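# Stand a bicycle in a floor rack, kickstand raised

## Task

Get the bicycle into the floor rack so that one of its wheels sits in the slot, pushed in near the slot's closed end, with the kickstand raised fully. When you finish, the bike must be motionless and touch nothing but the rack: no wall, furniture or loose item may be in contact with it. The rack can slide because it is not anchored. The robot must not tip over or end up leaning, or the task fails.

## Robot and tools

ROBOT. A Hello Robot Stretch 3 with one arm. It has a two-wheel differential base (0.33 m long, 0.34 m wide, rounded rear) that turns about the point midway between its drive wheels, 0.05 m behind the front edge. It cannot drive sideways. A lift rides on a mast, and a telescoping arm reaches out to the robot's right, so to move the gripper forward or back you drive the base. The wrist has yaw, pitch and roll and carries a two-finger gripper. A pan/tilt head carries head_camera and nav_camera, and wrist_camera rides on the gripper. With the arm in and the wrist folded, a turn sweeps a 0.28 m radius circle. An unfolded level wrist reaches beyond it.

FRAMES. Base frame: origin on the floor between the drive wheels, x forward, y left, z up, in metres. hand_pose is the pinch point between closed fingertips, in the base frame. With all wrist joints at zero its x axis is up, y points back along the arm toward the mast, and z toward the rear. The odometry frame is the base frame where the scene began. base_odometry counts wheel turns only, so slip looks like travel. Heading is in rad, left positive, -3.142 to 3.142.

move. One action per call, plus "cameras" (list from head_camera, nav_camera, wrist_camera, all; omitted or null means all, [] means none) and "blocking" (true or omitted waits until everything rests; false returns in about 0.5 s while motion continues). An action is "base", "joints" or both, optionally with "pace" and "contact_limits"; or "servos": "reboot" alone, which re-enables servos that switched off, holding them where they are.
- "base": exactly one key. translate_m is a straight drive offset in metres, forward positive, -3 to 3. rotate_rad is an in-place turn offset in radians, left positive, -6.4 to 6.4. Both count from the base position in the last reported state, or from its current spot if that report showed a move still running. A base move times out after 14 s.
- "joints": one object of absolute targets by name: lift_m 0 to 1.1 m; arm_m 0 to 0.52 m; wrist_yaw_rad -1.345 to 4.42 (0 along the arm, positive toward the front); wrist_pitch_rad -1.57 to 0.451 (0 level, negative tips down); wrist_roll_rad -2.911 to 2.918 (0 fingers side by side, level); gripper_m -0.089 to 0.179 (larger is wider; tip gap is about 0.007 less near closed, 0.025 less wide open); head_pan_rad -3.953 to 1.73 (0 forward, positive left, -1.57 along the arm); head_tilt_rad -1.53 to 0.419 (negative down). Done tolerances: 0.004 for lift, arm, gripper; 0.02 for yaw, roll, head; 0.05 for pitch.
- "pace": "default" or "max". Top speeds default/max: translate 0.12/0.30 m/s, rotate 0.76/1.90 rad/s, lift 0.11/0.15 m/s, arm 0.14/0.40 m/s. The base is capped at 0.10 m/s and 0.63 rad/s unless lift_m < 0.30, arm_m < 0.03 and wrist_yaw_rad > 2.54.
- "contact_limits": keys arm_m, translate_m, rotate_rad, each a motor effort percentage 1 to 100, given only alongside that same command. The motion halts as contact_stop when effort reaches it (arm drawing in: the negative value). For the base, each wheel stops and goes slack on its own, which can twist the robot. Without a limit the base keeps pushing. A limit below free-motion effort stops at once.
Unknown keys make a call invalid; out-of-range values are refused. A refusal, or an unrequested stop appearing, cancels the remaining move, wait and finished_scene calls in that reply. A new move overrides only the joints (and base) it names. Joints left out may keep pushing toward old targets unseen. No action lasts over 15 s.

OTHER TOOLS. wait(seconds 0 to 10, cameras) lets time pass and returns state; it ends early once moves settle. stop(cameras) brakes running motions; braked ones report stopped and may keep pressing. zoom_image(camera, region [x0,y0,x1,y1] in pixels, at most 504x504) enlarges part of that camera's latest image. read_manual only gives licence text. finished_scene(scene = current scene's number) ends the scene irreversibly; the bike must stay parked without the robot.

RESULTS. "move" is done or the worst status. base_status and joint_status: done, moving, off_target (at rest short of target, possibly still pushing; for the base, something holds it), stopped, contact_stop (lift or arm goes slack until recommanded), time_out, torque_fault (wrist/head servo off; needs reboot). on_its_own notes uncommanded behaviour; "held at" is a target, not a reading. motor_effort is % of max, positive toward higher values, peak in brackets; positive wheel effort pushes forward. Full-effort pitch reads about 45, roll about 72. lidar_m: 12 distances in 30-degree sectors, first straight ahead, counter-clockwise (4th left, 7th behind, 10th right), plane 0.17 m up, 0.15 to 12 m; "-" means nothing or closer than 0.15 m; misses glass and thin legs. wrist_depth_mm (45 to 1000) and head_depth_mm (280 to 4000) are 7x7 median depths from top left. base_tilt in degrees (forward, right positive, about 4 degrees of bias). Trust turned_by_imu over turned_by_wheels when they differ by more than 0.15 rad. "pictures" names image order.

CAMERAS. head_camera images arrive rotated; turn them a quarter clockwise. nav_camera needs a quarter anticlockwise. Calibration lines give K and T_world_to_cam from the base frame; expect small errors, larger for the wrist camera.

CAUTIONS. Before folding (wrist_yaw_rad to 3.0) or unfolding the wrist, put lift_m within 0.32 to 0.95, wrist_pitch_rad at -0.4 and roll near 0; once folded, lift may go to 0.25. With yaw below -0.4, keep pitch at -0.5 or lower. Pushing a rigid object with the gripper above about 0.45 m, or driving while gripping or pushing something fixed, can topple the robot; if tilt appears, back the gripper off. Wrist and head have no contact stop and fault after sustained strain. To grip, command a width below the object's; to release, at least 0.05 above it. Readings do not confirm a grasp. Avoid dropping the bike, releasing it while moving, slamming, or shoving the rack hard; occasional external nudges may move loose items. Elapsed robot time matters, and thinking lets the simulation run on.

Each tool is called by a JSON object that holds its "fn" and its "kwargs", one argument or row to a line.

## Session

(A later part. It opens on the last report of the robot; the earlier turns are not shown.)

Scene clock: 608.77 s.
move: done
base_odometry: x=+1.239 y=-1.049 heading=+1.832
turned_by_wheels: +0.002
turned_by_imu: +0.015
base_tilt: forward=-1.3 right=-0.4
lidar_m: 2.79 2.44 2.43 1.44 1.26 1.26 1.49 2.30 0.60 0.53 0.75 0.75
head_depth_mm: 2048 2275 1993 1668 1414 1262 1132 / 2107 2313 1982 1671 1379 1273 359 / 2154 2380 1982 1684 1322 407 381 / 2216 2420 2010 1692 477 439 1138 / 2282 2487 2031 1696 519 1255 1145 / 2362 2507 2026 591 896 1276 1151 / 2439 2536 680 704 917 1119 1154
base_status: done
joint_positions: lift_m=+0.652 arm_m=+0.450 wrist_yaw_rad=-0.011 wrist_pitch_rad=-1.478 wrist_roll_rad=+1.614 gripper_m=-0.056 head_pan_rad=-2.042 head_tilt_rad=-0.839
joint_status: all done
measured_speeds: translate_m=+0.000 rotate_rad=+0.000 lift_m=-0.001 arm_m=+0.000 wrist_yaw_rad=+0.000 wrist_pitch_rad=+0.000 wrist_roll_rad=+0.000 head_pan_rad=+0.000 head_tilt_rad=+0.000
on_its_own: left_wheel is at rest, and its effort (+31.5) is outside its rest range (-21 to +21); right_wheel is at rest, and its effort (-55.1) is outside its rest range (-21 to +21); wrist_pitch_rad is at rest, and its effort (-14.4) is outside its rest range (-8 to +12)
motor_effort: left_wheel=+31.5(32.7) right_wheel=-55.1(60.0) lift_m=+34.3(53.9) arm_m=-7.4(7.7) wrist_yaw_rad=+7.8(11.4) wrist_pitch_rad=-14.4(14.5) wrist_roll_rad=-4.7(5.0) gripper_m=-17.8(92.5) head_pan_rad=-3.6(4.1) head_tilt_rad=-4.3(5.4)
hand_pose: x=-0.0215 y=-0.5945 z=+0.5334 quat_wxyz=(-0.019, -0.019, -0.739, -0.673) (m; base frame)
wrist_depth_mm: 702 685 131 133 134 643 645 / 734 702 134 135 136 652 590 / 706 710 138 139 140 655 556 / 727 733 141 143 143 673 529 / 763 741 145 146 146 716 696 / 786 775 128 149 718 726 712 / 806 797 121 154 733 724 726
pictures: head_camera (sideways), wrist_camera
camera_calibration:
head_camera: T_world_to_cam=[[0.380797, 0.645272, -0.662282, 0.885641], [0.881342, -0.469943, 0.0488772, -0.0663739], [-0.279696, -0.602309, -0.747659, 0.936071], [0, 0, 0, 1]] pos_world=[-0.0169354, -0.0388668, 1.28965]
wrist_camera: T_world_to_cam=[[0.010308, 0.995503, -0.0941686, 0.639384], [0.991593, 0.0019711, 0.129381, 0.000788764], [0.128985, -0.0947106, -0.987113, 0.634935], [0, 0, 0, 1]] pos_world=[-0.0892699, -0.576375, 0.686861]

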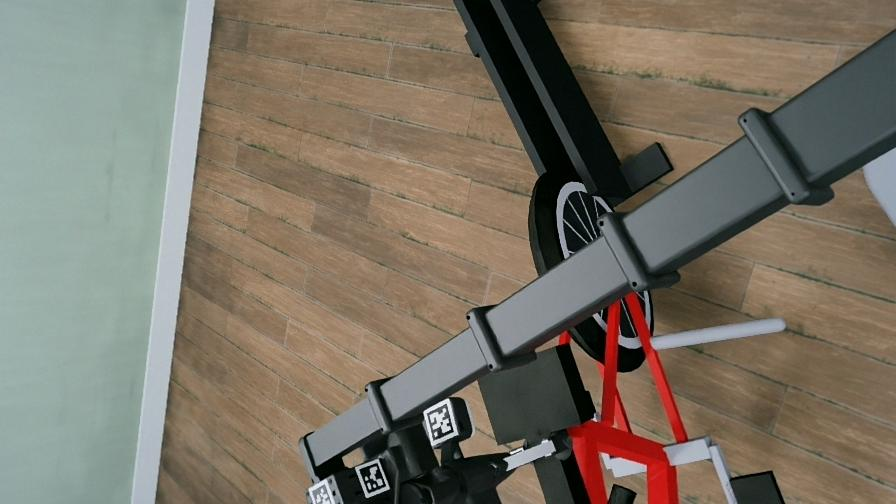

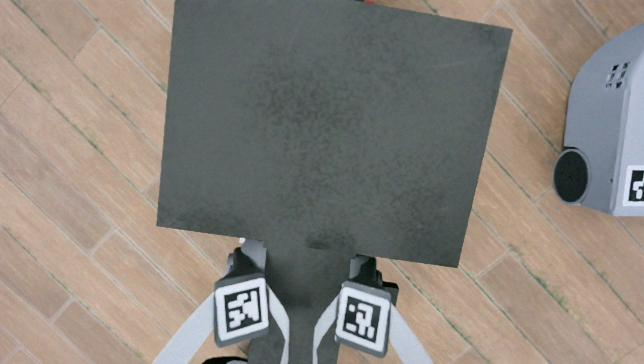

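{"fn": "move", "kwargs": {
  "cameras": ["head_camera","wrist_camera"]
}}

{"fn": "zoom_image", "kwargs": {
  "camera": "head_camera",
  "region": [460, 0, 760, 300]
}}

Scene clock: 620.60 s.
base_odometry: x=+1.239 y=-1.049 heading=+1.832
turned_by_wheels: +0.000
turned_by_imu: +0.000
base_tilt: forward=-1.3 right=-0.4
lidar_m: 2.78 2.44 2.43 1.44 1.26 1.26 1.49 2.30 0.60 0.53 0.75 0.75
head_depth_mm: 2011 2282 1973 1689 1416 1269 1137 / 2089 2311 1982 1665 1369 1268 360 / 2171 2372 2003 1687 1320 407 381 / 2203 2413 2008 1686 478 439 1143 / 2276 2464 2011 1697 519 1254 1148 / 2340 2522 2031 592 895 1265 1152 / 2418 2527 677 706 919 1122 1144
base_status: done
joint_positions: lift_m=+0.652 arm_m=+0.450 wrist_yaw_rad=-0.011 wrist_pitch_rad=-1.478 wrist_roll_rad=+1.614 gripper_m=-0.056 head_pan_rad=-2.042 head_tilt_rad=-0.839
joint_status: all done
measured_speeds: all 0
on_its_own: left_wheel is at rest, and its effort (+32.1) is outside its rest range (-21 to +21); right_wheel is at rest, and its effort (-54.2) is outside its rest range (-21 to +21); wrist_pitch_rad is at rest, and its effort (-14.5) is outside its rest range (-8 to +12)
motor_effort: left_wheel=+32.1(32.7) right_wheel=-54.2(60.0) lift_m=+32.8(53.9) arm_m=-18.1(7.7) wrist_yaw_rad=+9.3(11.4) wrist_pitch_rad=-14.5(14.5) wrist_roll_rad=-4.8(5.0) gripper_m=-17.1(92.5) head_pan_rad=-3.1(4.1) head_tilt_rad=-4.8(5.4)
hand_pose: x=-0.0215 y=-0.5945 z=+0.5333 quat_wxyz=(-0.019, -0.019, -0.739, -0.673) (m; base frame)
wrist_depth_mm: 680 687 131 132 134 632 628 / 722 708 133 135 137 653 573 / 725 708 138 139 139 667 559 / 741 726 141 142 143 691 524 / 768 754 145 146 148 684 673 / 780 777 127 148 718 723 710 / 833 780 122 154 739 739 720
pictures: head_camera (sideways), wrist_camera
camera_calibration:
head_camera: T_world_to_cam=[[0.380797, 0.645272, -0.662282, 0.885641], [0.881342, -0.469944, 0.0488772, -0.0663739], [-0.279696, -0.602309, -0.747659, 0.936071], [0, 0, 0, 1]] pos_world=[-0.0169354, -0.0388668, 1.28965]
wrist_camera: T_world_to_cam=[[0.0103073, 0.995503, -0.0941687, 0.639353], [0.991593, 0.00197187, 0.129381, 0.000802003], [0.128985, -0.0947106, -0.987113, 0.63484], [0, 0, 0, 1]] pos_world=[-0.0892699, -0.576353, 0.686762]

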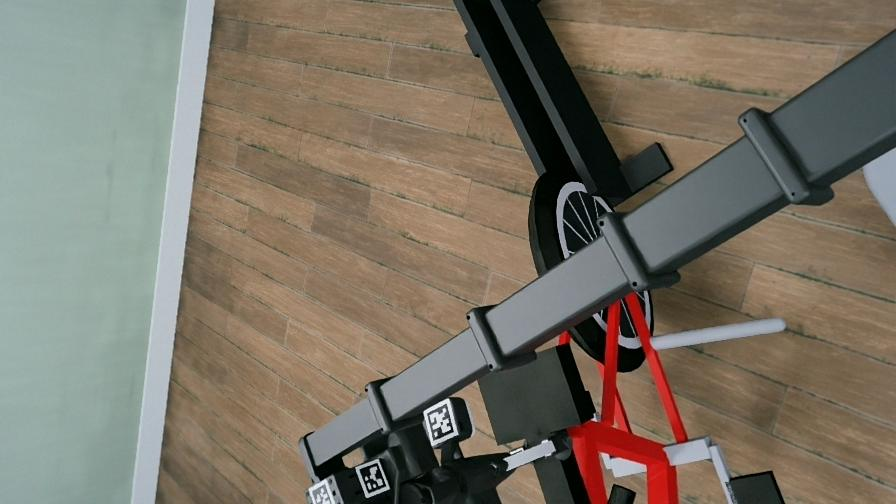

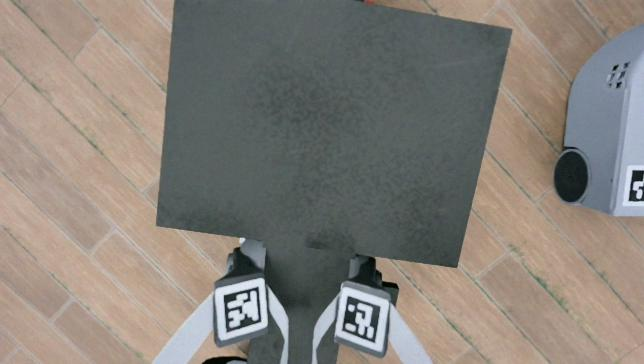

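Scaled by 1.680 from the camera's 896x504 image, which has a finer 1280x720 frame.

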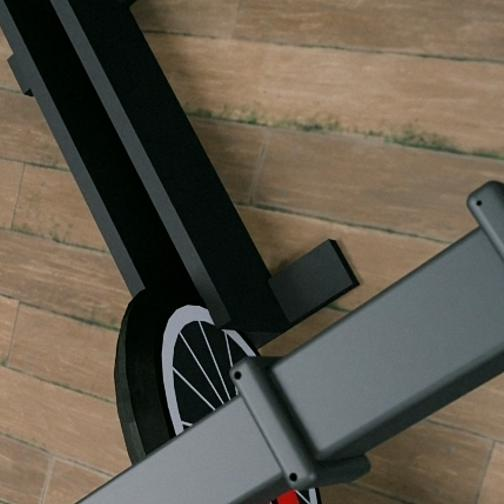

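{"fn": "zoom_image", "kwargs": {
  "camera": "head_camera",
  "region": [510, 130, 690, 300]
}}

Scaled by 2.800 from the camera's 896x504 image, which has a finer 1280x720 frame.

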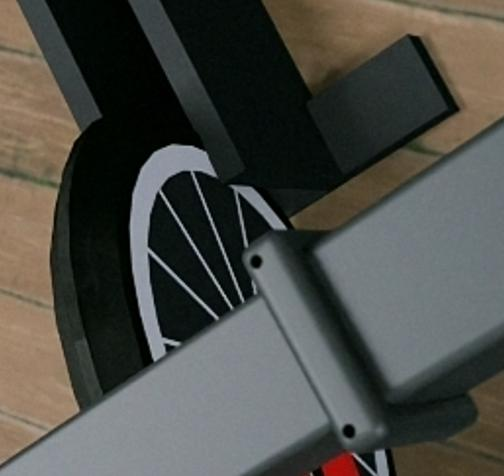

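{"fn": "move", "kwargs": {
  "base": {"translate_m":-0.05},
  "joints": {"wrist_roll_rad":1.68},
  "cameras": ["head_camera","wrist_camera"]
}}

{"fn": "zoom_image", "kwargs": {
  "camera": "head_camera",
  "region": [510, 130, 690, 300]
}}

Scene clock: 640.17 s.
move: done
base_odometry: x=+1.252 y=-1.097 heading=+1.833
turned_by_wheels: +0.001
turned_by_imu: +0.019
base_tilt: forward=-1.3 right=-0.4
lidar_m: 2.80 2.48 2.26 1.38 1.23 1.23 1.46 2.26 0.60 0.54 0.78 2.53
head_depth_mm: 1987 2268 1972 1660 1391 1271 1137 / 2079 2282 1968 1681 1359 1272 360 / 2125 2320 1993 1690 1296 407 381 / 2178 2399 2021 1684 477 439 1138 / 2267 2464 1999 1701 521 1260 1143 / 2338 2509 2026 592 898 1272 1143 / 2405 2510 677 709 953 1230 1154
base_status: done
joint_positions: lift_m=+0.652 arm_m=+0.450 wrist_yaw_rad=-0.007 wrist_pitch_rad=-1.468 wrist_roll_rad=+1.693 gripper_m=-0.056 head_pan_rad=-2.042 head_tilt_rad=-0.839
joint_status: all done
measured_speeds: all 0
on_its_own: left_wheel is at rest, and its effort (+22.2) is outside its rest range (-21 to +21); right_wheel is at rest, and its effort (-37.2) is outside its rest range (-21 to +21); wrist_pitch_rad is at rest, and its effort (-16.2) is outside its rest range (-8 to +12)
motor_effort: left_wheel=+22.2(36.6) right_wheel=-37.2(73.8) lift_m=+40.7(40.7) arm_m=-16.3(19.1) wrist_yaw_rad=+6.1(9.2) wrist_pitch_rad=-16.2(16.7) wrist_roll_rad=-4.6(4.8) gripper_m=-17.6(18.2) head_pan_rad=-2.9(3.9) head_tilt_rad=-4.6(5.4)
hand_pose: x=-0.0215 y=-0.5970 z=+0.5333 quat_wxyz=(-0.047, -0.044, -0.741, -0.669) (m; base frame)
wrist_depth_mm: 698 690 131 132 135 630 622 / 706 708 134 136 138 638 550 / 727 724 137 139 141 670 565 / 735 745 141 143 145 677 566 / 773 753 146 147 149 687 677 / 788 756 128 149 735 692 692 / 824 772 122 155 722 724 705
pictures: head_camera (sideways), wrist_camera
camera_calibration:
head_camera: T_world_to_cam=[[0.380807, 0.645267, -0.662281, 0.885639], [0.881335, -0.469957, 0.0488772, -0.0663738], [-0.279705, -0.602304, -0.74766, 0.936073], [0, 0, 0, 1]] pos_world=[-0.016936, -0.0388665, 1.28965]
wrist_camera: T_world_to_cam=[[0.0859865, 0.990887, -0.103676, 0.645803], [0.98796, -0.0713706, 0.137265, -0.0472555], [0.128615, -0.114231, -0.985094, 0.621839], [0, 0, 0, 1]] pos_world=[-0.0888215, -0.572258, 0.686011]

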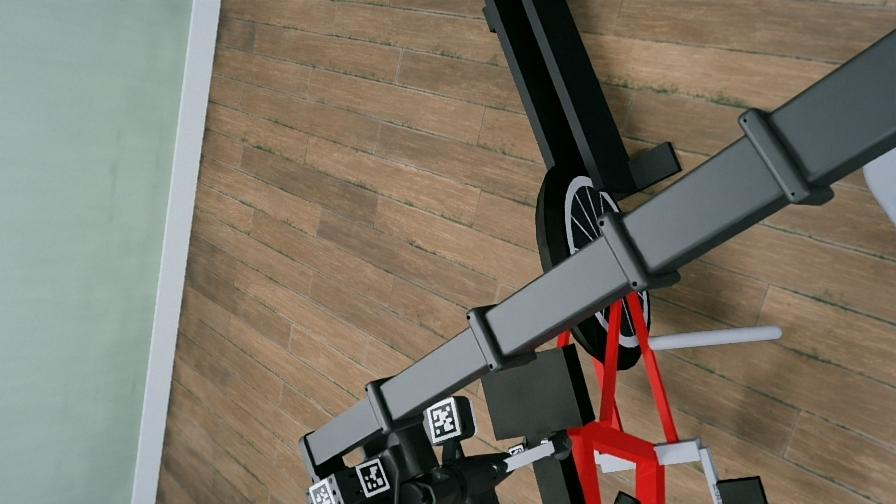

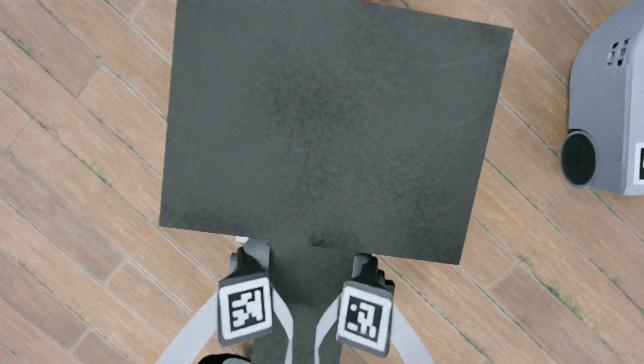

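Scaled by 2.800 from the camera's 896x504 image, which has a finer 1280x720 frame.

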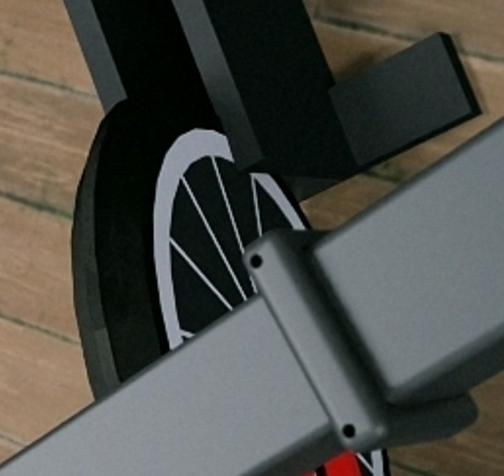

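{"fn": "move", "kwargs": {
  "base": {"translate_m":-0.06},
  "joints": {"lift_m":0.658,"arm_m":0.445},
  "cameras": ["head_camera","wrist_camera"]
}}

{"fn": "zoom_image", "kwargs": {
  "camera": "head_camera",
  "region": [510, 130, 690, 300]
}}

Scene clock: 657.13 s.
move: done
base_odometry: x=+1.268 y=-1.155 heading=+1.835
turned_by_wheels: +0.002
turned_by_imu: +0.020
base_tilt: forward=-1.3 right=-0.4
lidar_m: 2.82 2.52 2.11 1.32 1.18 1.19 1.43 2.21 0.60 0.54 0.55 2.57
head_depth_mm: 1968 2199 1968 1664 1356 1271 1137 / 2023 2281 1990 1678 1345 1271 354 / 2104 2311 1993 1676 1280 401 386 / 2133 2381 1986 1689 469 438 1143 / 2263 2409 2019 1656 871 1268 1145 / 2321 2519 2027 607 896 1268 1147 / 2411 2490 667 702 952 1230 1148
base_status: done
joint_positions: lift_m=+0.658 arm_m=+0.445 wrist_yaw_rad=-0.005 wrist_pitch_rad=-1.455 wrist_roll_rad=+1.693 gripper_m=-0.056 head_pan_rad=-2.042 head_tilt_rad=-0.840
joint_status: all done
measured_speeds: all 0
on_its_own: left_wheel is at rest, and its effort (+26.0) is outside its rest range (-21 to +21); right_wheel is at rest, and its effort (-47.2) is outside its rest range (-21 to +21); wrist_pitch_rad is at rest, and its effort (-18.6) is outside its rest range (-8 to +12)
motor_effort: left_wheel=+26.0(33.9) right_wheel=-47.2(68.7) lift_m=+37.6(55.9) arm_m=-9.3(24.3) wrist_yaw_rad=+3.3(6.4) wrist_pitch_rad=-18.6(18.8) wrist_roll_rad=-4.5(4.8) gripper_m=-17.7(18.3) head_pan_rad=-3.2(4.1) head_tilt_rad=-4.4(5.1)
hand_pose: x=-0.0215 y=-0.5954 z=+0.5394 quat_wxyz=(-0.047, -0.043, -0.745, -0.664) (m; base frame)
wrist_depth_mm: 718 696 137 138 142 635 625 / 740 723 139 141 143 147 563 / 735 729 143 145 147 660 565 / 782 746 148 150 152 690 668 / 798 741 152 154 156 730 683 / 806 768 128 156 728 724 704 / 839 826 120 163 737 731 724
pictures: head_camera (sideways), wrist_camera
camera_calibration:
head_camera: T_world_to_cam=[[0.381233, 0.645566, -0.661745, 0.884938], [0.881165, -0.470276, 0.0488638, -0.0663553], [-0.279658, -0.601735, -0.748135, 0.936691], [0, 0, 0, 1]] pos_world=[-0.0169446, -0.0388511, 1.28962]
wrist_camera: T_world_to_cam=[[0.0837217, 0.989643, -0.116608, 0.650964], [0.988132, -0.0673253, 0.138069, -0.0459776], [0.128789, -0.126784, -0.983534, 0.619691], [0, 0, 0, 1]] pos_world=[-0.0888771, -0.56875, 0.691743]

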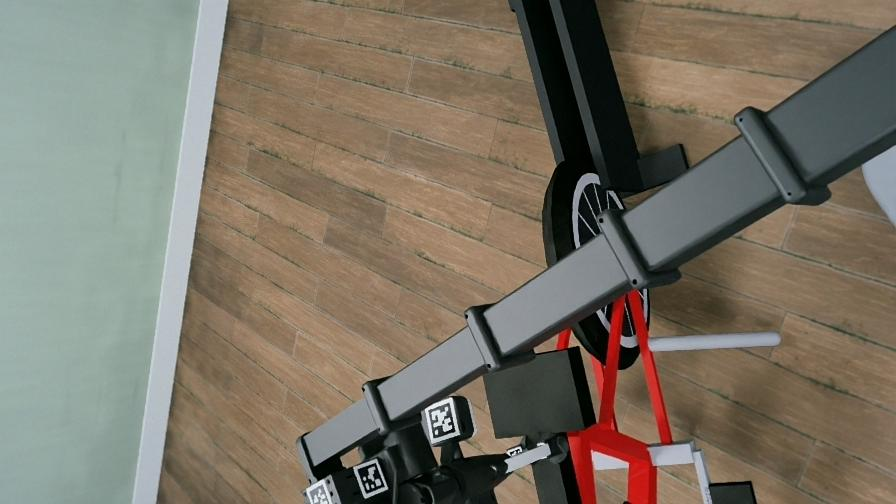

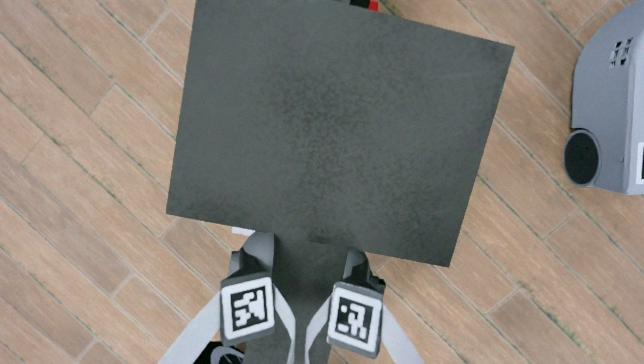

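Scaled by 2.800 from the camera's 896x504 image, which has a finer 1280x720 frame.

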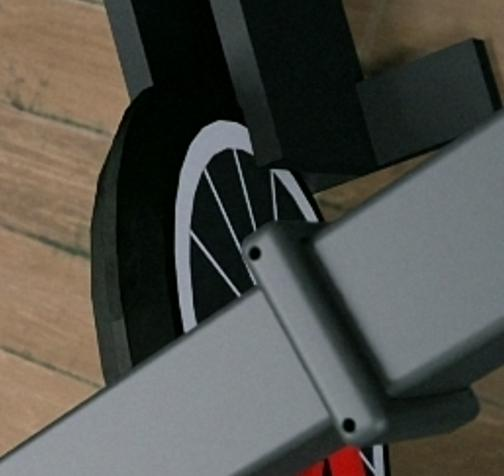

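{"fn": "move", "kwargs": {
  "joints": {"gripper_m":0.11,"wrist_roll_rad":1.75},
  "cameras": ["head_camera","wrist_camera"]
}}

Scene clock: 666.33 s.
move: done
base_odometry: x=+1.268 y=-1.155 heading=+1.833
turned_by_wheels: -0.002
turned_by_imu: -0.002
base_tilt: forward=-1.3 right=-0.5
lidar_m: 2.82 2.53 2.12 1.33 1.18 1.19 1.43 0.64 0.55 0.53 0.55 2.57
head_depth_mm: 1968 2201 1976 1666 1360 1269 1126 / 2043 2241 1981 1680 1336 1280 354 / 2096 2307 2013 1690 1317 401 387 / 2177 2365 1992 1693 469 444 1138 / 2208 2428 2028 1669 842 1245 1144 / 2298 2482 2032 681 860 1252 1147 / 2400 2517 665 698 925 1230 1152
base_status: not commanded
joint_positions: lift_m=+0.658 arm_m=+0.445 wrist_yaw_rad=-0.002 wrist_pitch_rad=-1.547 wrist_roll_rad=+1.755 gripper_m=+0.110 head_pan_rad=-2.042 head_tilt_rad=-0.840
joint_status: all done
measured_speeds: all 0
motor_effort: left_wheel=+0.7(26.4) right_wheel=-0.6(47.1) lift_m=+28.9(51.6) arm_m=+9.2(11.5) wrist_yaw_rad=+1.3(18.1) wrist_pitch_rad=-1.7(19.2) wrist_roll_rad=-2.1(15.3) gripper_m=+0.5(85.3) head_pan_rad=-2.9(4.2) head_tilt_rad=-4.1(5.1)
hand_pose: x=-0.0215 y=-0.5717 z=+0.5399 quat_wxyz=(-0.066, -0.065, -0.712, -0.696) (m; base frame)
wrist_depth_mm: 684 672 682 351 673 679 520 / 692 678 689 151 673 679 540 / 692 690 689 152 162 175 549 / 706 724 481 156 167 179 709 / 737 734 494 157 170 186 733 / 747 122 746 166 172 743 744 / 101 124 748 272 178 118 768
pictures: head_camera (sideways), wrist_camera
camera_calibration:
head_camera: T_world_to_cam=[[0.381294, 0.645682, -0.661596, 0.884744], [0.88116, -0.470287, 0.0488601, -0.0663505], [-0.279592, -0.601602, -0.748267, 0.936862], [0, 0, 0, 1]] pos_world=[-0.0169436, -0.0388489, 1.28961]
wrist_camera: T_world_to_cam=[[0.142847, 0.989432, -0.0248996, 0.579224], [0.981392, -0.138335, 0.133165, -0.0826346], [0.128313, -0.0434585, -0.990781, 0.674791], [0, 0, 0, 1]] pos_world=[-0.0882281, -0.555208, 0.693997]

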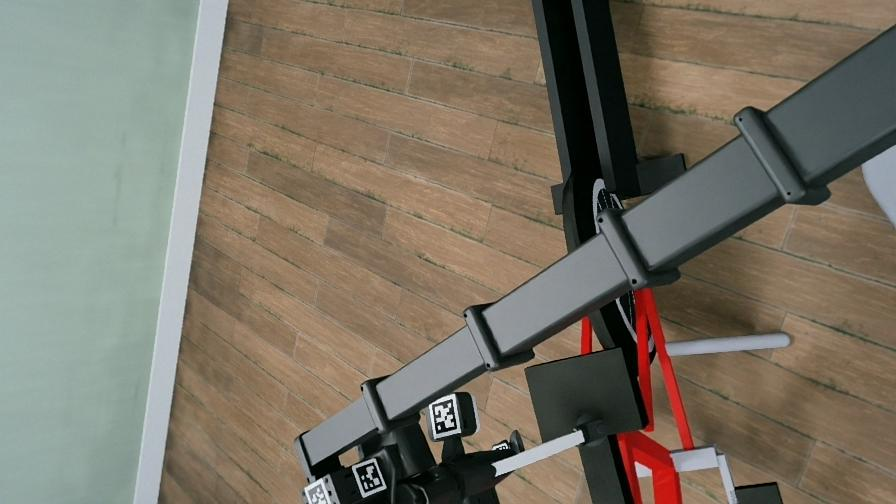

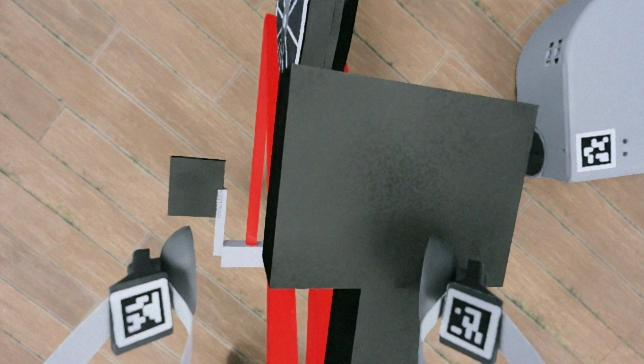

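{"fn": "zoom_image", "kwargs": {
  "camera": "head_camera",
  "region": [510, 130, 690, 300]
}}

{"fn": "zoom_image", "kwargs": {
  "camera": "wrist_camera",
  "region": [150, 0, 450, 300]
}}

Scaled by 2.800 from the camera's 896x504 image, which has a finer 1280x720 frame.

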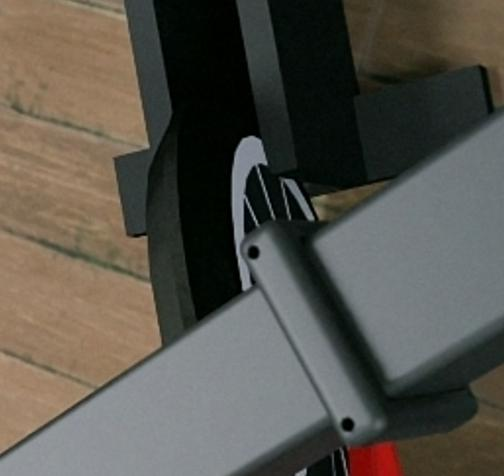

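Scaled by 1.680.

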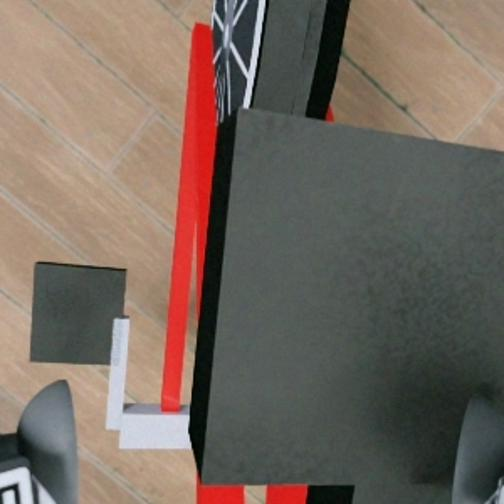

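{"fn": "move", "kwargs": {
  "base": {"translate_m":0.024},
  "joints": {"arm_m":0.41,"wrist_roll_rad":1.82},
  "cameras": ["wrist_camera"]
}}

Scene clock: 676.23 s.
move: done
base_odometry: x=+1.261 y=-1.132 heading=+1.833
turned_by_wheels: +0.000
turned_by_imu: +0.000
base_tilt: forward=-1.3 right=-0.4
lidar_m: 2.80 2.51 2.14 1.34 1.20 1.20 1.45 0.65 0.55 0.54 0.54 2.55
head_depth_mm: 1988 2207 1986 1664 1347 1275 1132 / 2027 2264 2002 1673 1348 1271 354 / 2118 2305 1995 1684 1270 401 387 / 2184 2361 2001 1693 470 442 1137 / 2252 2424 2014 1657 516 1263 1148 / 2333 2509 2035 647 862 1274 1153 / 2401 2542 2044 647 859 1120 1161
base_status: done
joint_positions: lift_m=+0.658 arm_m=+0.410 wrist_yaw_rad=-0.002 wrist_pitch_rad=-1.545 wrist_roll_rad=+1.815 gripper_m=+0.110 head_pan_rad=-2.042 head_tilt_rad=-0.840
joint_status: all done
measured_speeds: all 0
motor_effort: left_wheel=+1.2(5.0) right_wheel=+2.9(6.1) lift_m=+32.6(34.3) arm_m=-15.2(20.3) wrist_yaw_rad=+2.2(3.1) wrist_pitch_rad=-1.9(2.1) wrist_roll_rad=+1.2(2.2) gripper_m=-0.9(0.9) head_pan_rad=-3.0(4.1) head_tilt_rad=-4.6(4.9)
hand_pose: x=-0.0215 y=-0.5371 z=+0.5399 quat_wxyz=(-0.088, -0.086, -0.710, -0.693) (m; base frame)
wrist_depth_mm: 658 675 149 676 665 672 519 / 692 687 148 160 170 645 533 / 705 704 152 162 174 688 532 / 711 737 155 167 179 717 741 / 715 724 158 171 182 734 744 / 740 121 759 174 148 743 752 / 103 768 765 178 771 118 777
pictures: wrist_camera
camera_calibration:
wrist_camera: T_world_to_cam=[[0.20143, 0.979148, -0.0263606, 0.54154], [0.971252, -0.196175, 0.134851, -0.11005], [0.126868, -0.0527659, -0.990515, 0.671124], [0, 0, 0, 1]] pos_world=[-0.0873401, -0.516424, 0.693874]

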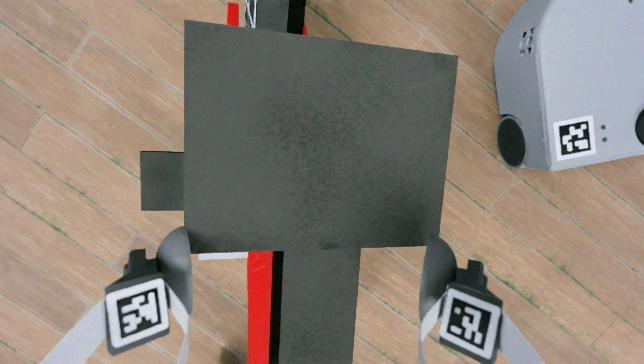

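{"fn": "move", "kwargs": {
  "base": {"translate_m":0.01},
  "joints": {"gripper_m":0.085,"arm_m":0.407},
  "cameras": []
}}

{"fn": "move", "kwargs": {
  "joints": {"lift_m":0.62},
  "cameras": ["wrist_camera"]
}}

{"fn": "move", "kwargs": {
  "joints": {"gripper_m":-0.03},
  "cameras": ["wrist_camera"]
}}

Scene clock: 681.33 s.
move: done
base_odometry: x=+1.259 y=-1.122 heading=+1.833
turned_by_wheels: +0.000
turned_by_imu: +0.000
base_tilt: forward=-1.4 right=-0.4
lidar_m: 2.80 2.49 2.15 1.35 1.20 1.21 1.45 0.65 0.56 0.54 0.54 2.54
head_depth_mm: 1989 2194 1966 1673 1369 1269 1137 / 2054 2287 1993 1664 1362 1280 354 / 2124 2322 1984 1681 1270 401 386 / 2175 2372 2009 1696 470 1219 1144 / 2242 2463 2027 1657 516 1257 1149 / 2336 2473 2044 645 869 1266 1155 / 2397 2534 2055 643 856 1118 1149
base_status: done
joint_positions: lift_m=+0.658 arm_m=+0.407 wrist_yaw_rad=-0.001 wrist_pitch_rad=-1.535 wrist_roll_rad=+1.816 gripper_m=+0.085 head_pan_rad=-2.042 head_tilt_rad=-0.840
joint_status: all done
measured_speeds: all 0
motor_effort: left_wheel=+2.8(3.7) right_wheel=-0.2(9.6) lift_m=+30.2(30.9) arm_m=-5.6(20.7) wrist_yaw_rad=+0.9(2.4) wrist_pitch_rad=-3.8(7.2) wrist_roll_rad=+0.8(1.6) gripper_m=-0.6(79.2) head_pan_rad=-2.9(3.7) head_tilt_rad=-4.3(4.9)
hand_pose: x=-0.0215 y=-0.5367 z=+0.5398 quat_wxyz=(-0.088, -0.086, -0.714, -0.689) (m; base frame)
wrist_depth_mm: 673 670 146 157 664 669 523 / 674 669 148 159 170 645 529 / 717 693 153 164 174 690 531 / 712 721 157 168 180 706 725 / 730 742 158 170 734 742 717 / 748 120 198 174 143 737 739 / 763 117 737 178 126 742 760
pictures: none
No camera images: "cameras" was empty.

Scene clock: 682.50 s.
move: done
base_odometry: x=+1.259 y=-1.122 heading=+1.834
turned_by_wheels: +0.000
turned_by_imu: +0.000
base_tilt: forward=-1.3 right=-0.4
lidar_m: 2.79 2.50 2.15 1.36 1.21 1.21 1.46 0.65 0.56 0.53 0.54 2.55
head_depth_mm: 2000 2222 1984 1663 1352 1273 1139 / 2038 2303 1988 1685 1369 1277 388 / 2117 2336 1981 1682 1274 447 404 / 2176 2401 2002 1684 1080 463 1151 / 2282 2439 2033 1691 529 1264 1144 / 2341 2487 2040 639 864 1270 1150 / 2412 2529 2051 664 848 1115 1154
base_status: not commanded
joint_positions: lift_m=+0.620 arm_m=+0.407 wrist_yaw_rad=-0.002 wrist_pitch_rad=-1.540 wrist_roll_rad=+1.821 gripper_m=+0.085 head_pan_rad=-2.042 head_tilt_rad=-0.840
joint_status: all done
measured_speeds: all 0
motor_effort: left_wheel=+2.8(3.6) right_wheel=-5.4(5.7) lift_m=+16.6(26.2) arm_m=+15.7(16.5) wrist_yaw_rad=+1.9(2.5) wrist_pitch_rad=-2.9(4.2) wrist_roll_rad=-0.6(1.2) gripper_m=-0.2(0.9) head_pan_rad=-3.0(3.8) head_tilt_rad=-4.3(5.0)
hand_pose: x=-0.0215 y=-0.5354 z=+0.5018 quat_wxyz=(-0.090, -0.088, -0.712, -0.691) (m; base frame)
wrist_depth_mm: 636 106 111 120 130 541 482 / 641 108 115 121 132 580 494 / 669 111 117 126 134 658 503 / 673 114 119 128 138 660 675 / 710 118 123 131 143 699 686 / 709 133 131 134 144 693 705 / 703 117 717 139 126 714 712
pictures: wrist_camera
camera_calibration:
wrist_camera: T_world_to_cam=[[0.207546, 0.977723, -0.031333, 0.540745], [0.96999, -0.201546, 0.13601, -0.108074], [0.126665, -0.0586211, -0.990212, 0.630193], [0, 0, 0, 1]] pos_world=[-0.0872229, -0.513538, 0.655667]

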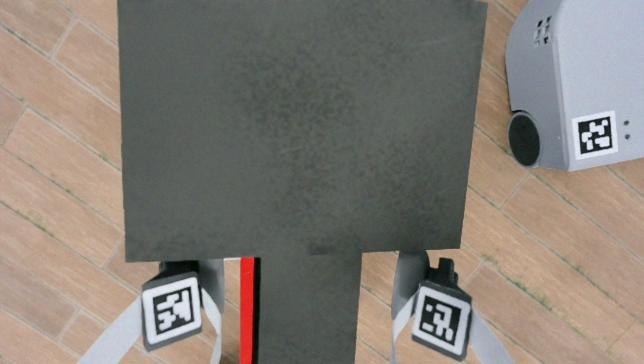

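Scene clock: 684.17 s.
move: done
base_odometry: x=+1.259 y=-1.122 heading=+1.834
turned_by_wheels: +0.000
turned_by_imu: +0.000
base_tilt: forward=-1.3 right=-0.5
lidar_m: 2.79 2.50 2.15 1.35 1.21 1.21 1.46 0.65 0.56 0.54 0.54 2.55
head_depth_mm: 1992 2220 1967 1666 1351 1268 1133 / 2051 2283 1971 1675 1369 1276 388 / 2120 2331 1997 1679 1265 446 404 / 2182 2399 2012 1691 1078 463 1141 / 2269 2444 2026 1693 529 1260 1145 / 2324 2519 2043 638 863 1264 1145 / 2408 2546 2035 664 852 1121 1154
base_status: not commanded
joint_positions: lift_m=+0.620 arm_m=+0.407 wrist_yaw_rad=-0.003 wrist_pitch_rad=-1.537 wrist_roll_rad=+1.821 gripper_m=-0.029 head_pan_rad=-2.042 head_tilt_rad=-0.840
joint_status: all done
measured_speeds: all 0
motor_effort: left_wheel=+3.1(3.5) right_wheel=-5.6(5.9) lift_m=+27.5(27.5) arm_m=+9.1(15.8) wrist_yaw_rad=+2.4(4.1) wrist_pitch_rad=-3.4(4.4) wrist_roll_rad=-0.4(0.8) gripper_m=-22.9(95.9) head_pan_rad=-3.0(4.2) head_tilt_rad=-4.4(5.0)
hand_pose: x=-0.0215 y=-0.5361 z=+0.5018 quat_wxyz=(-0.090, -0.088, -0.713, -0.690) (m; base frame)
wrist_depth_mm: 646 105 111 119 129 547 491 / 641 108 115 121 131 564 483 / 655 111 117 125 134 656 507 / 662 113 119 128 137 667 676 / 687 117 122 130 142 674 696 / 700 703 128 134 688 719 702 / 755 722 122 136 123 725 719
pictures: wrist_camera
camera_calibration:
wrist_camera: T_world_to_cam=[[0.207846, 0.977572, -0.033956, 0.542677], [0.969929, -0.201478, 0.136546, -0.108442], [0.126643, -0.0613155, -0.990052, 0.62855], [0, 0, 0, 1]] pos_world=[-0.0872132, -0.513815, 0.655532]

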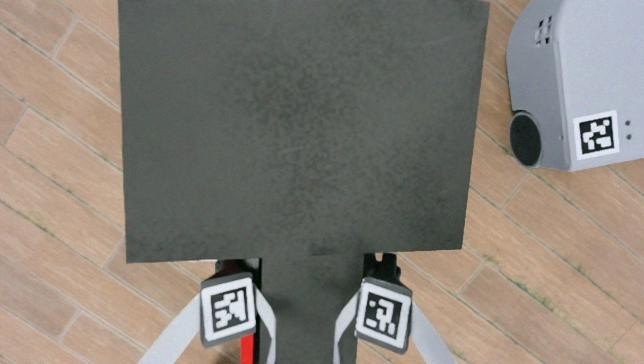

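{"fn": "move", "kwargs": {
  "joints": {"arm_m":0.443,"gripper_m":-0.06,"wrist_roll_rad":1.76},
  "cameras": []
}}

{"fn": "move", "kwargs": {
  "joints": {"lift_m":0.632,"gripper_m":-0.08},
  "cameras": ["head_camera","wrist_camera"]
}}

{"fn": "zoom_image", "kwargs": {
  "camera": "head_camera",
  "region": [510, 130, 690, 300]
}}

Scene clock: 689.30 s.
move: off_target
base_odometry: x=+1.259 y=-1.122 heading=+1.833
turned_by_wheels: +0.000
turned_by_imu: -0.017
base_tilt: forward=-1.5 right=-0.7
lidar_m: 2.82 2.49 2.21 1.36 1.21 1.21 1.44 0.69 0.57 0.54 0.53 2.55
head_depth_mm: 1967 2211 1981 1673 1356 1266 1128 / 2032 2283 1967 1677 1350 1277 388 / 2110 2338 1995 1690 1290 446 404 / 2164 2390 2017 1689 1074 456 1144 / 2248 2460 2022 1699 536 1262 1152 / 2358 2506 2046 639 881 1295 1159 / 2395 2560 2051 690 909 1132 1154
base_status: not commanded
joint_positions: lift_m=+0.620 arm_m=+0.443 wrist_yaw_rad=-0.003 wrist_pitch_rad=-1.558 wrist_roll_rad=+1.772 gripper_m=-0.056 head_pan_rad=-2.042 head_tilt_rad=-0.840
joint_status: gripper_m off_target (ended at -0.056, target -0.060); the others done
measured_speeds: all 0
on_its_own: lift_m is at rest, and its effort (+0.1) is outside its rest range (+3 to +55)
motor_effort: left_wheel=-1.4(4.6) right_wheel=+2.9(6.8) lift_m=+0.1(36.7) arm_m=+23.4(27.2) wrist_yaw_rad=+2.5(6.2) wrist_pitch_rad=+0.4(3.4) wrist_roll_rad=-4.1(7.5) gripper_m=-23.3(99.4) head_pan_rad=-2.9(3.7) head_tilt_rad=-4.2(4.8)
hand_pose: x=-0.0214 y=-0.5669 z=+0.5022 quat_wxyz=(-0.072, -0.072, -0.708, -0.699) (m; base frame)
wrist_depth_mm: 627 630 109 117 126 133 492 / 640 644 113 119 129 138 503 / 664 633 115 123 131 140 510 / 657 662 117 127 134 671 696 / 683 671 122 128 140 714 714 / 703 698 127 134 137 717 737 / 716 720 121 135 125 724 731
pictures: none
No camera images: "cameras" was empty.

Scene clock: 690.07 s.
move: done
base_odometry: x=+1.259 y=-1.122 heading=+1.833
turned_by_wheels: +0.000
turned_by_imu: -0.001
base_tilt: forward=-1.3 right=-0.4
lidar_m: 2.82 2.50 2.21 1.36 1.20 1.21 1.44 0.67 0.60 0.54 0.53 2.55
head_depth_mm: 1986 2220 1963 1671 1355 1268 1129 / 2033 2301 1969 1674 1346 1276 377 / 2125 2335 2010 1684 1289 434 394 / 2185 2380 2006 1691 1060 446 1138 / 2225 2430 2019 1676 523 1264 1149 / 2299 2519 2029 624 885 1272 1144 / 2390 2504 2055 690 926 1133 1154
base_status: not commanded
joint_positions: lift_m=+0.632 arm_m=+0.443 wrist_yaw_rad=-0.004 wrist_pitch_rad=-1.556 wrist_roll_rad=+1.772 gripper_m=-0.078 head_pan_rad=-2.043 head_tilt_rad=-0.840
joint_status: all done
measured_speeds: all 0
motor_effort: left_wheel=-4.1(4.6) right_wheel=+5.7(5.8) lift_m=+43.2(45.0) arm_m=+1.7(23.7) wrist_yaw_rad=+4.3(4.6) wrist_pitch_rad=+0.1(0.5) wrist_roll_rad=-4.3(4.4) gripper_m=-40.7(98.4) head_pan_rad=-2.9(3.8) head_tilt_rad=-4.2(4.8)
hand_pose: x=-0.0214 y=-0.5675 z=+0.5141 quat_wxyz=(-0.073, -0.072, -0.708, -0.698) (m; base frame)
wrist_depth_mm: 634 114 117 124 131 594 505 / 643 639 119 126 135 562 513 / 654 119 122 129 138 617 526 / 695 121 124 132 141 692 713 / 725 699 128 135 145 697 703 / 711 703 127 138 723 719 722 / 725 728 123 141 127 756 729
pictures: head_camera (sideways), wrist_camera
camera_calibration:
head_camera: T_world_to_cam=[[0.381604, 0.645505, -0.66159, 0.884734], [0.880936, -0.470706, 0.04886, -0.0663489], [-0.279875, -0.601464, -0.748272, 0.93687], [0, 0, 0, 1]] pos_world=[-0.016962, -0.0388378, 1.28961]
wrist_camera: T_world_to_cam=[[0.161345, 0.98677, -0.015914, 0.5687], [0.978575, -0.157874, 0.132162, -0.0892981], [0.127901, -0.0368966, -0.9911, 0.6533], [0, 0, 0, 1]] pos_world=[-0.0879295, -0.551169, 0.668338]

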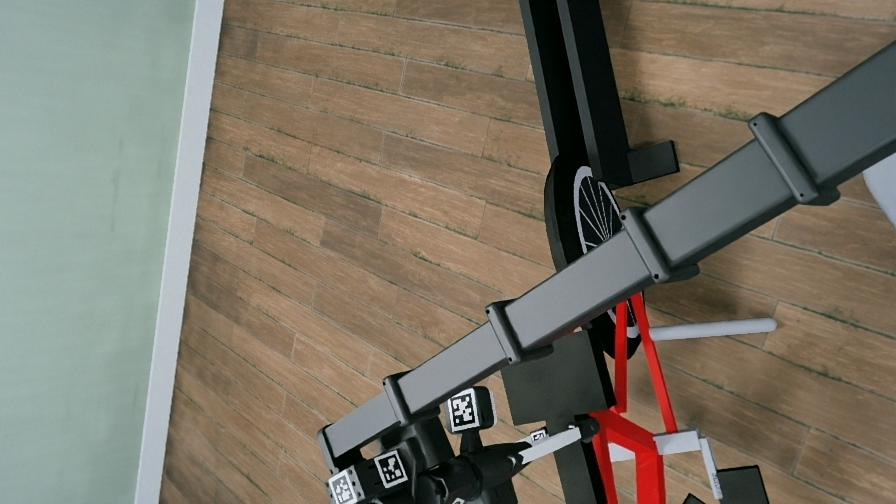

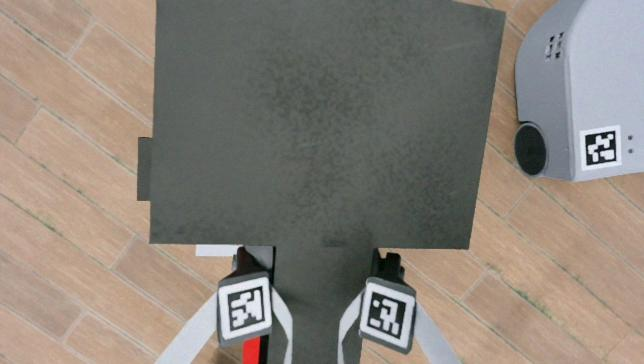

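Scaled by 2.800 from the camera's 896x504 image, which has a finer 1280x720 frame.

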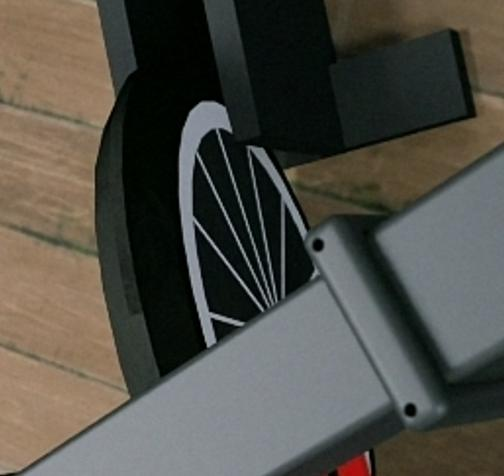

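{"fn": "move", "kwargs": {
  "joints": {"lift_m":0.646},
  "cameras": ["head_camera","wrist_camera"]
}}

{"fn": "zoom_image", "kwargs": {
  "camera": "head_camera",
  "region": [510, 130, 690, 300]
}}

Scene clock: 693.17 s.
move: done
base_odometry: x=+1.259 y=-1.122 heading=+1.833
turned_by_wheels: +0.000
turned_by_imu: +0.001
base_tilt: forward=-1.3 right=-0.4
lidar_m: 2.82 2.50 2.21 1.36 1.21 1.21 1.43 0.68 0.60 0.54 0.53 2.55
head_depth_mm: 1988 2208 1974 1662 1358 1270 1133 / 2037 2283 1995 1673 1351 1271 365 / 2085 2350 2003 1663 1291 414 386 / 2169 2409 2017 1669 495 436 1144 / 2220 2406 2021 1697 522 1262 1147 / 2332 2521 2032 598 888 1279 1145 / 2384 2519 706 699 928 1131 1158
base_status: not commanded
joint_positions: lift_m=+0.646 arm_m=+0.443 wrist_yaw_rad=-0.003 wrist_pitch_rad=-1.556 wrist_roll_rad=+1.769 gripper_m=-0.064 head_pan_rad=-2.043 head_tilt_rad=-0.840
joint_status: all done
measured_speeds: all 0
on_its_own: gripper_m is held at -0.065, not at your -0.080, by its stall guard, which is still easing
motor_effort: left_wheel=-0.4(4.2) right_wheel=+0.2(5.8) lift_m=+44.6(51.8) arm_m=-8.4(12.6) wrist_yaw_rad=+3.1(4.1) wrist_pitch_rad=-0.1(0.3) wrist_roll_rad=-3.4(4.3) gripper_m=-17.9(22.3) head_pan_rad=-3.3(3.4) head_tilt_rad=-4.4(4.7)
hand_pose: x=-0.0214 y=-0.5674 z=+0.5282 quat_wxyz=(-0.071, -0.071, -0.709, -0.698) (m; base frame)
wrist_depth_mm: 640 641 129 135 148 654 515 / 664 673 132 140 147 622 521 / 670 669 135 143 152 693 534 / 684 703 138 146 157 714 699 / 694 709 144 150 162 709 737 / 736 726 127 150 736 741 764 / 712 731 123 155 124 744 764
pictures: head_camera (sideways), wrist_camera
camera_calibration:
head_camera: T_world_to_cam=[[0.381603, 0.645506, -0.66159, 0.884734], [0.880937, -0.470705, 0.04886, -0.0663489], [-0.279875, -0.601464, -0.748272, 0.93687], [0, 0, 0, 1]] pos_world=[-0.016962, -0.0388379, 1.28961]
wrist_camera: T_world_to_cam=[[0.157913, 0.987323, -0.0160459, 0.569108], [0.979123, -0.154454, 0.13214, -0.0891572], [0.127987, -0.0365776, -0.991101, 0.667391], [0, 0, 0, 1]] pos_world=[-0.087991, -0.551253, 0.682365]

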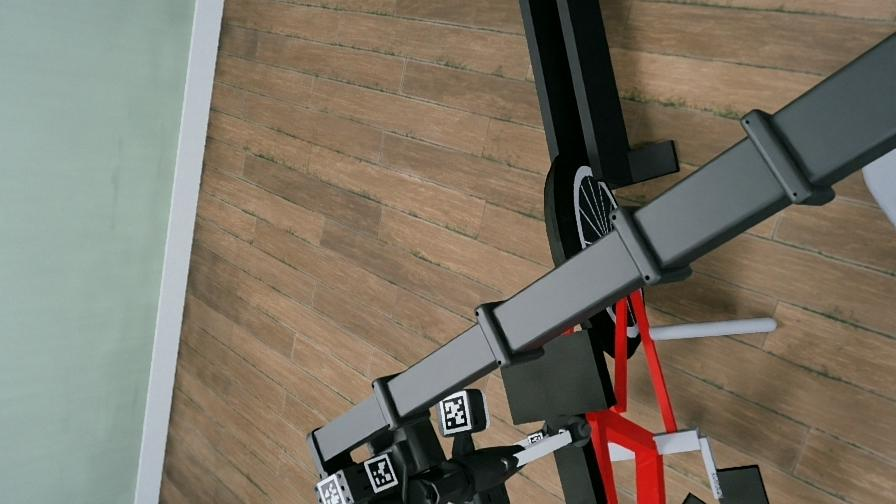

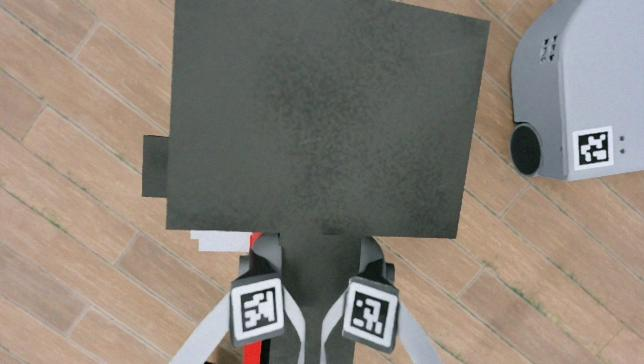

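Scaled by 2.800 from the camera's 896x504 image, which has a finer 1280x720 frame.

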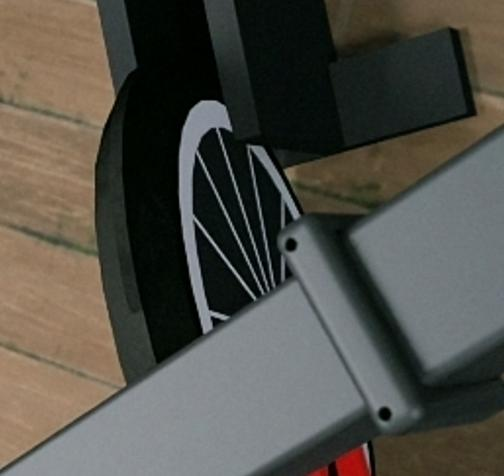

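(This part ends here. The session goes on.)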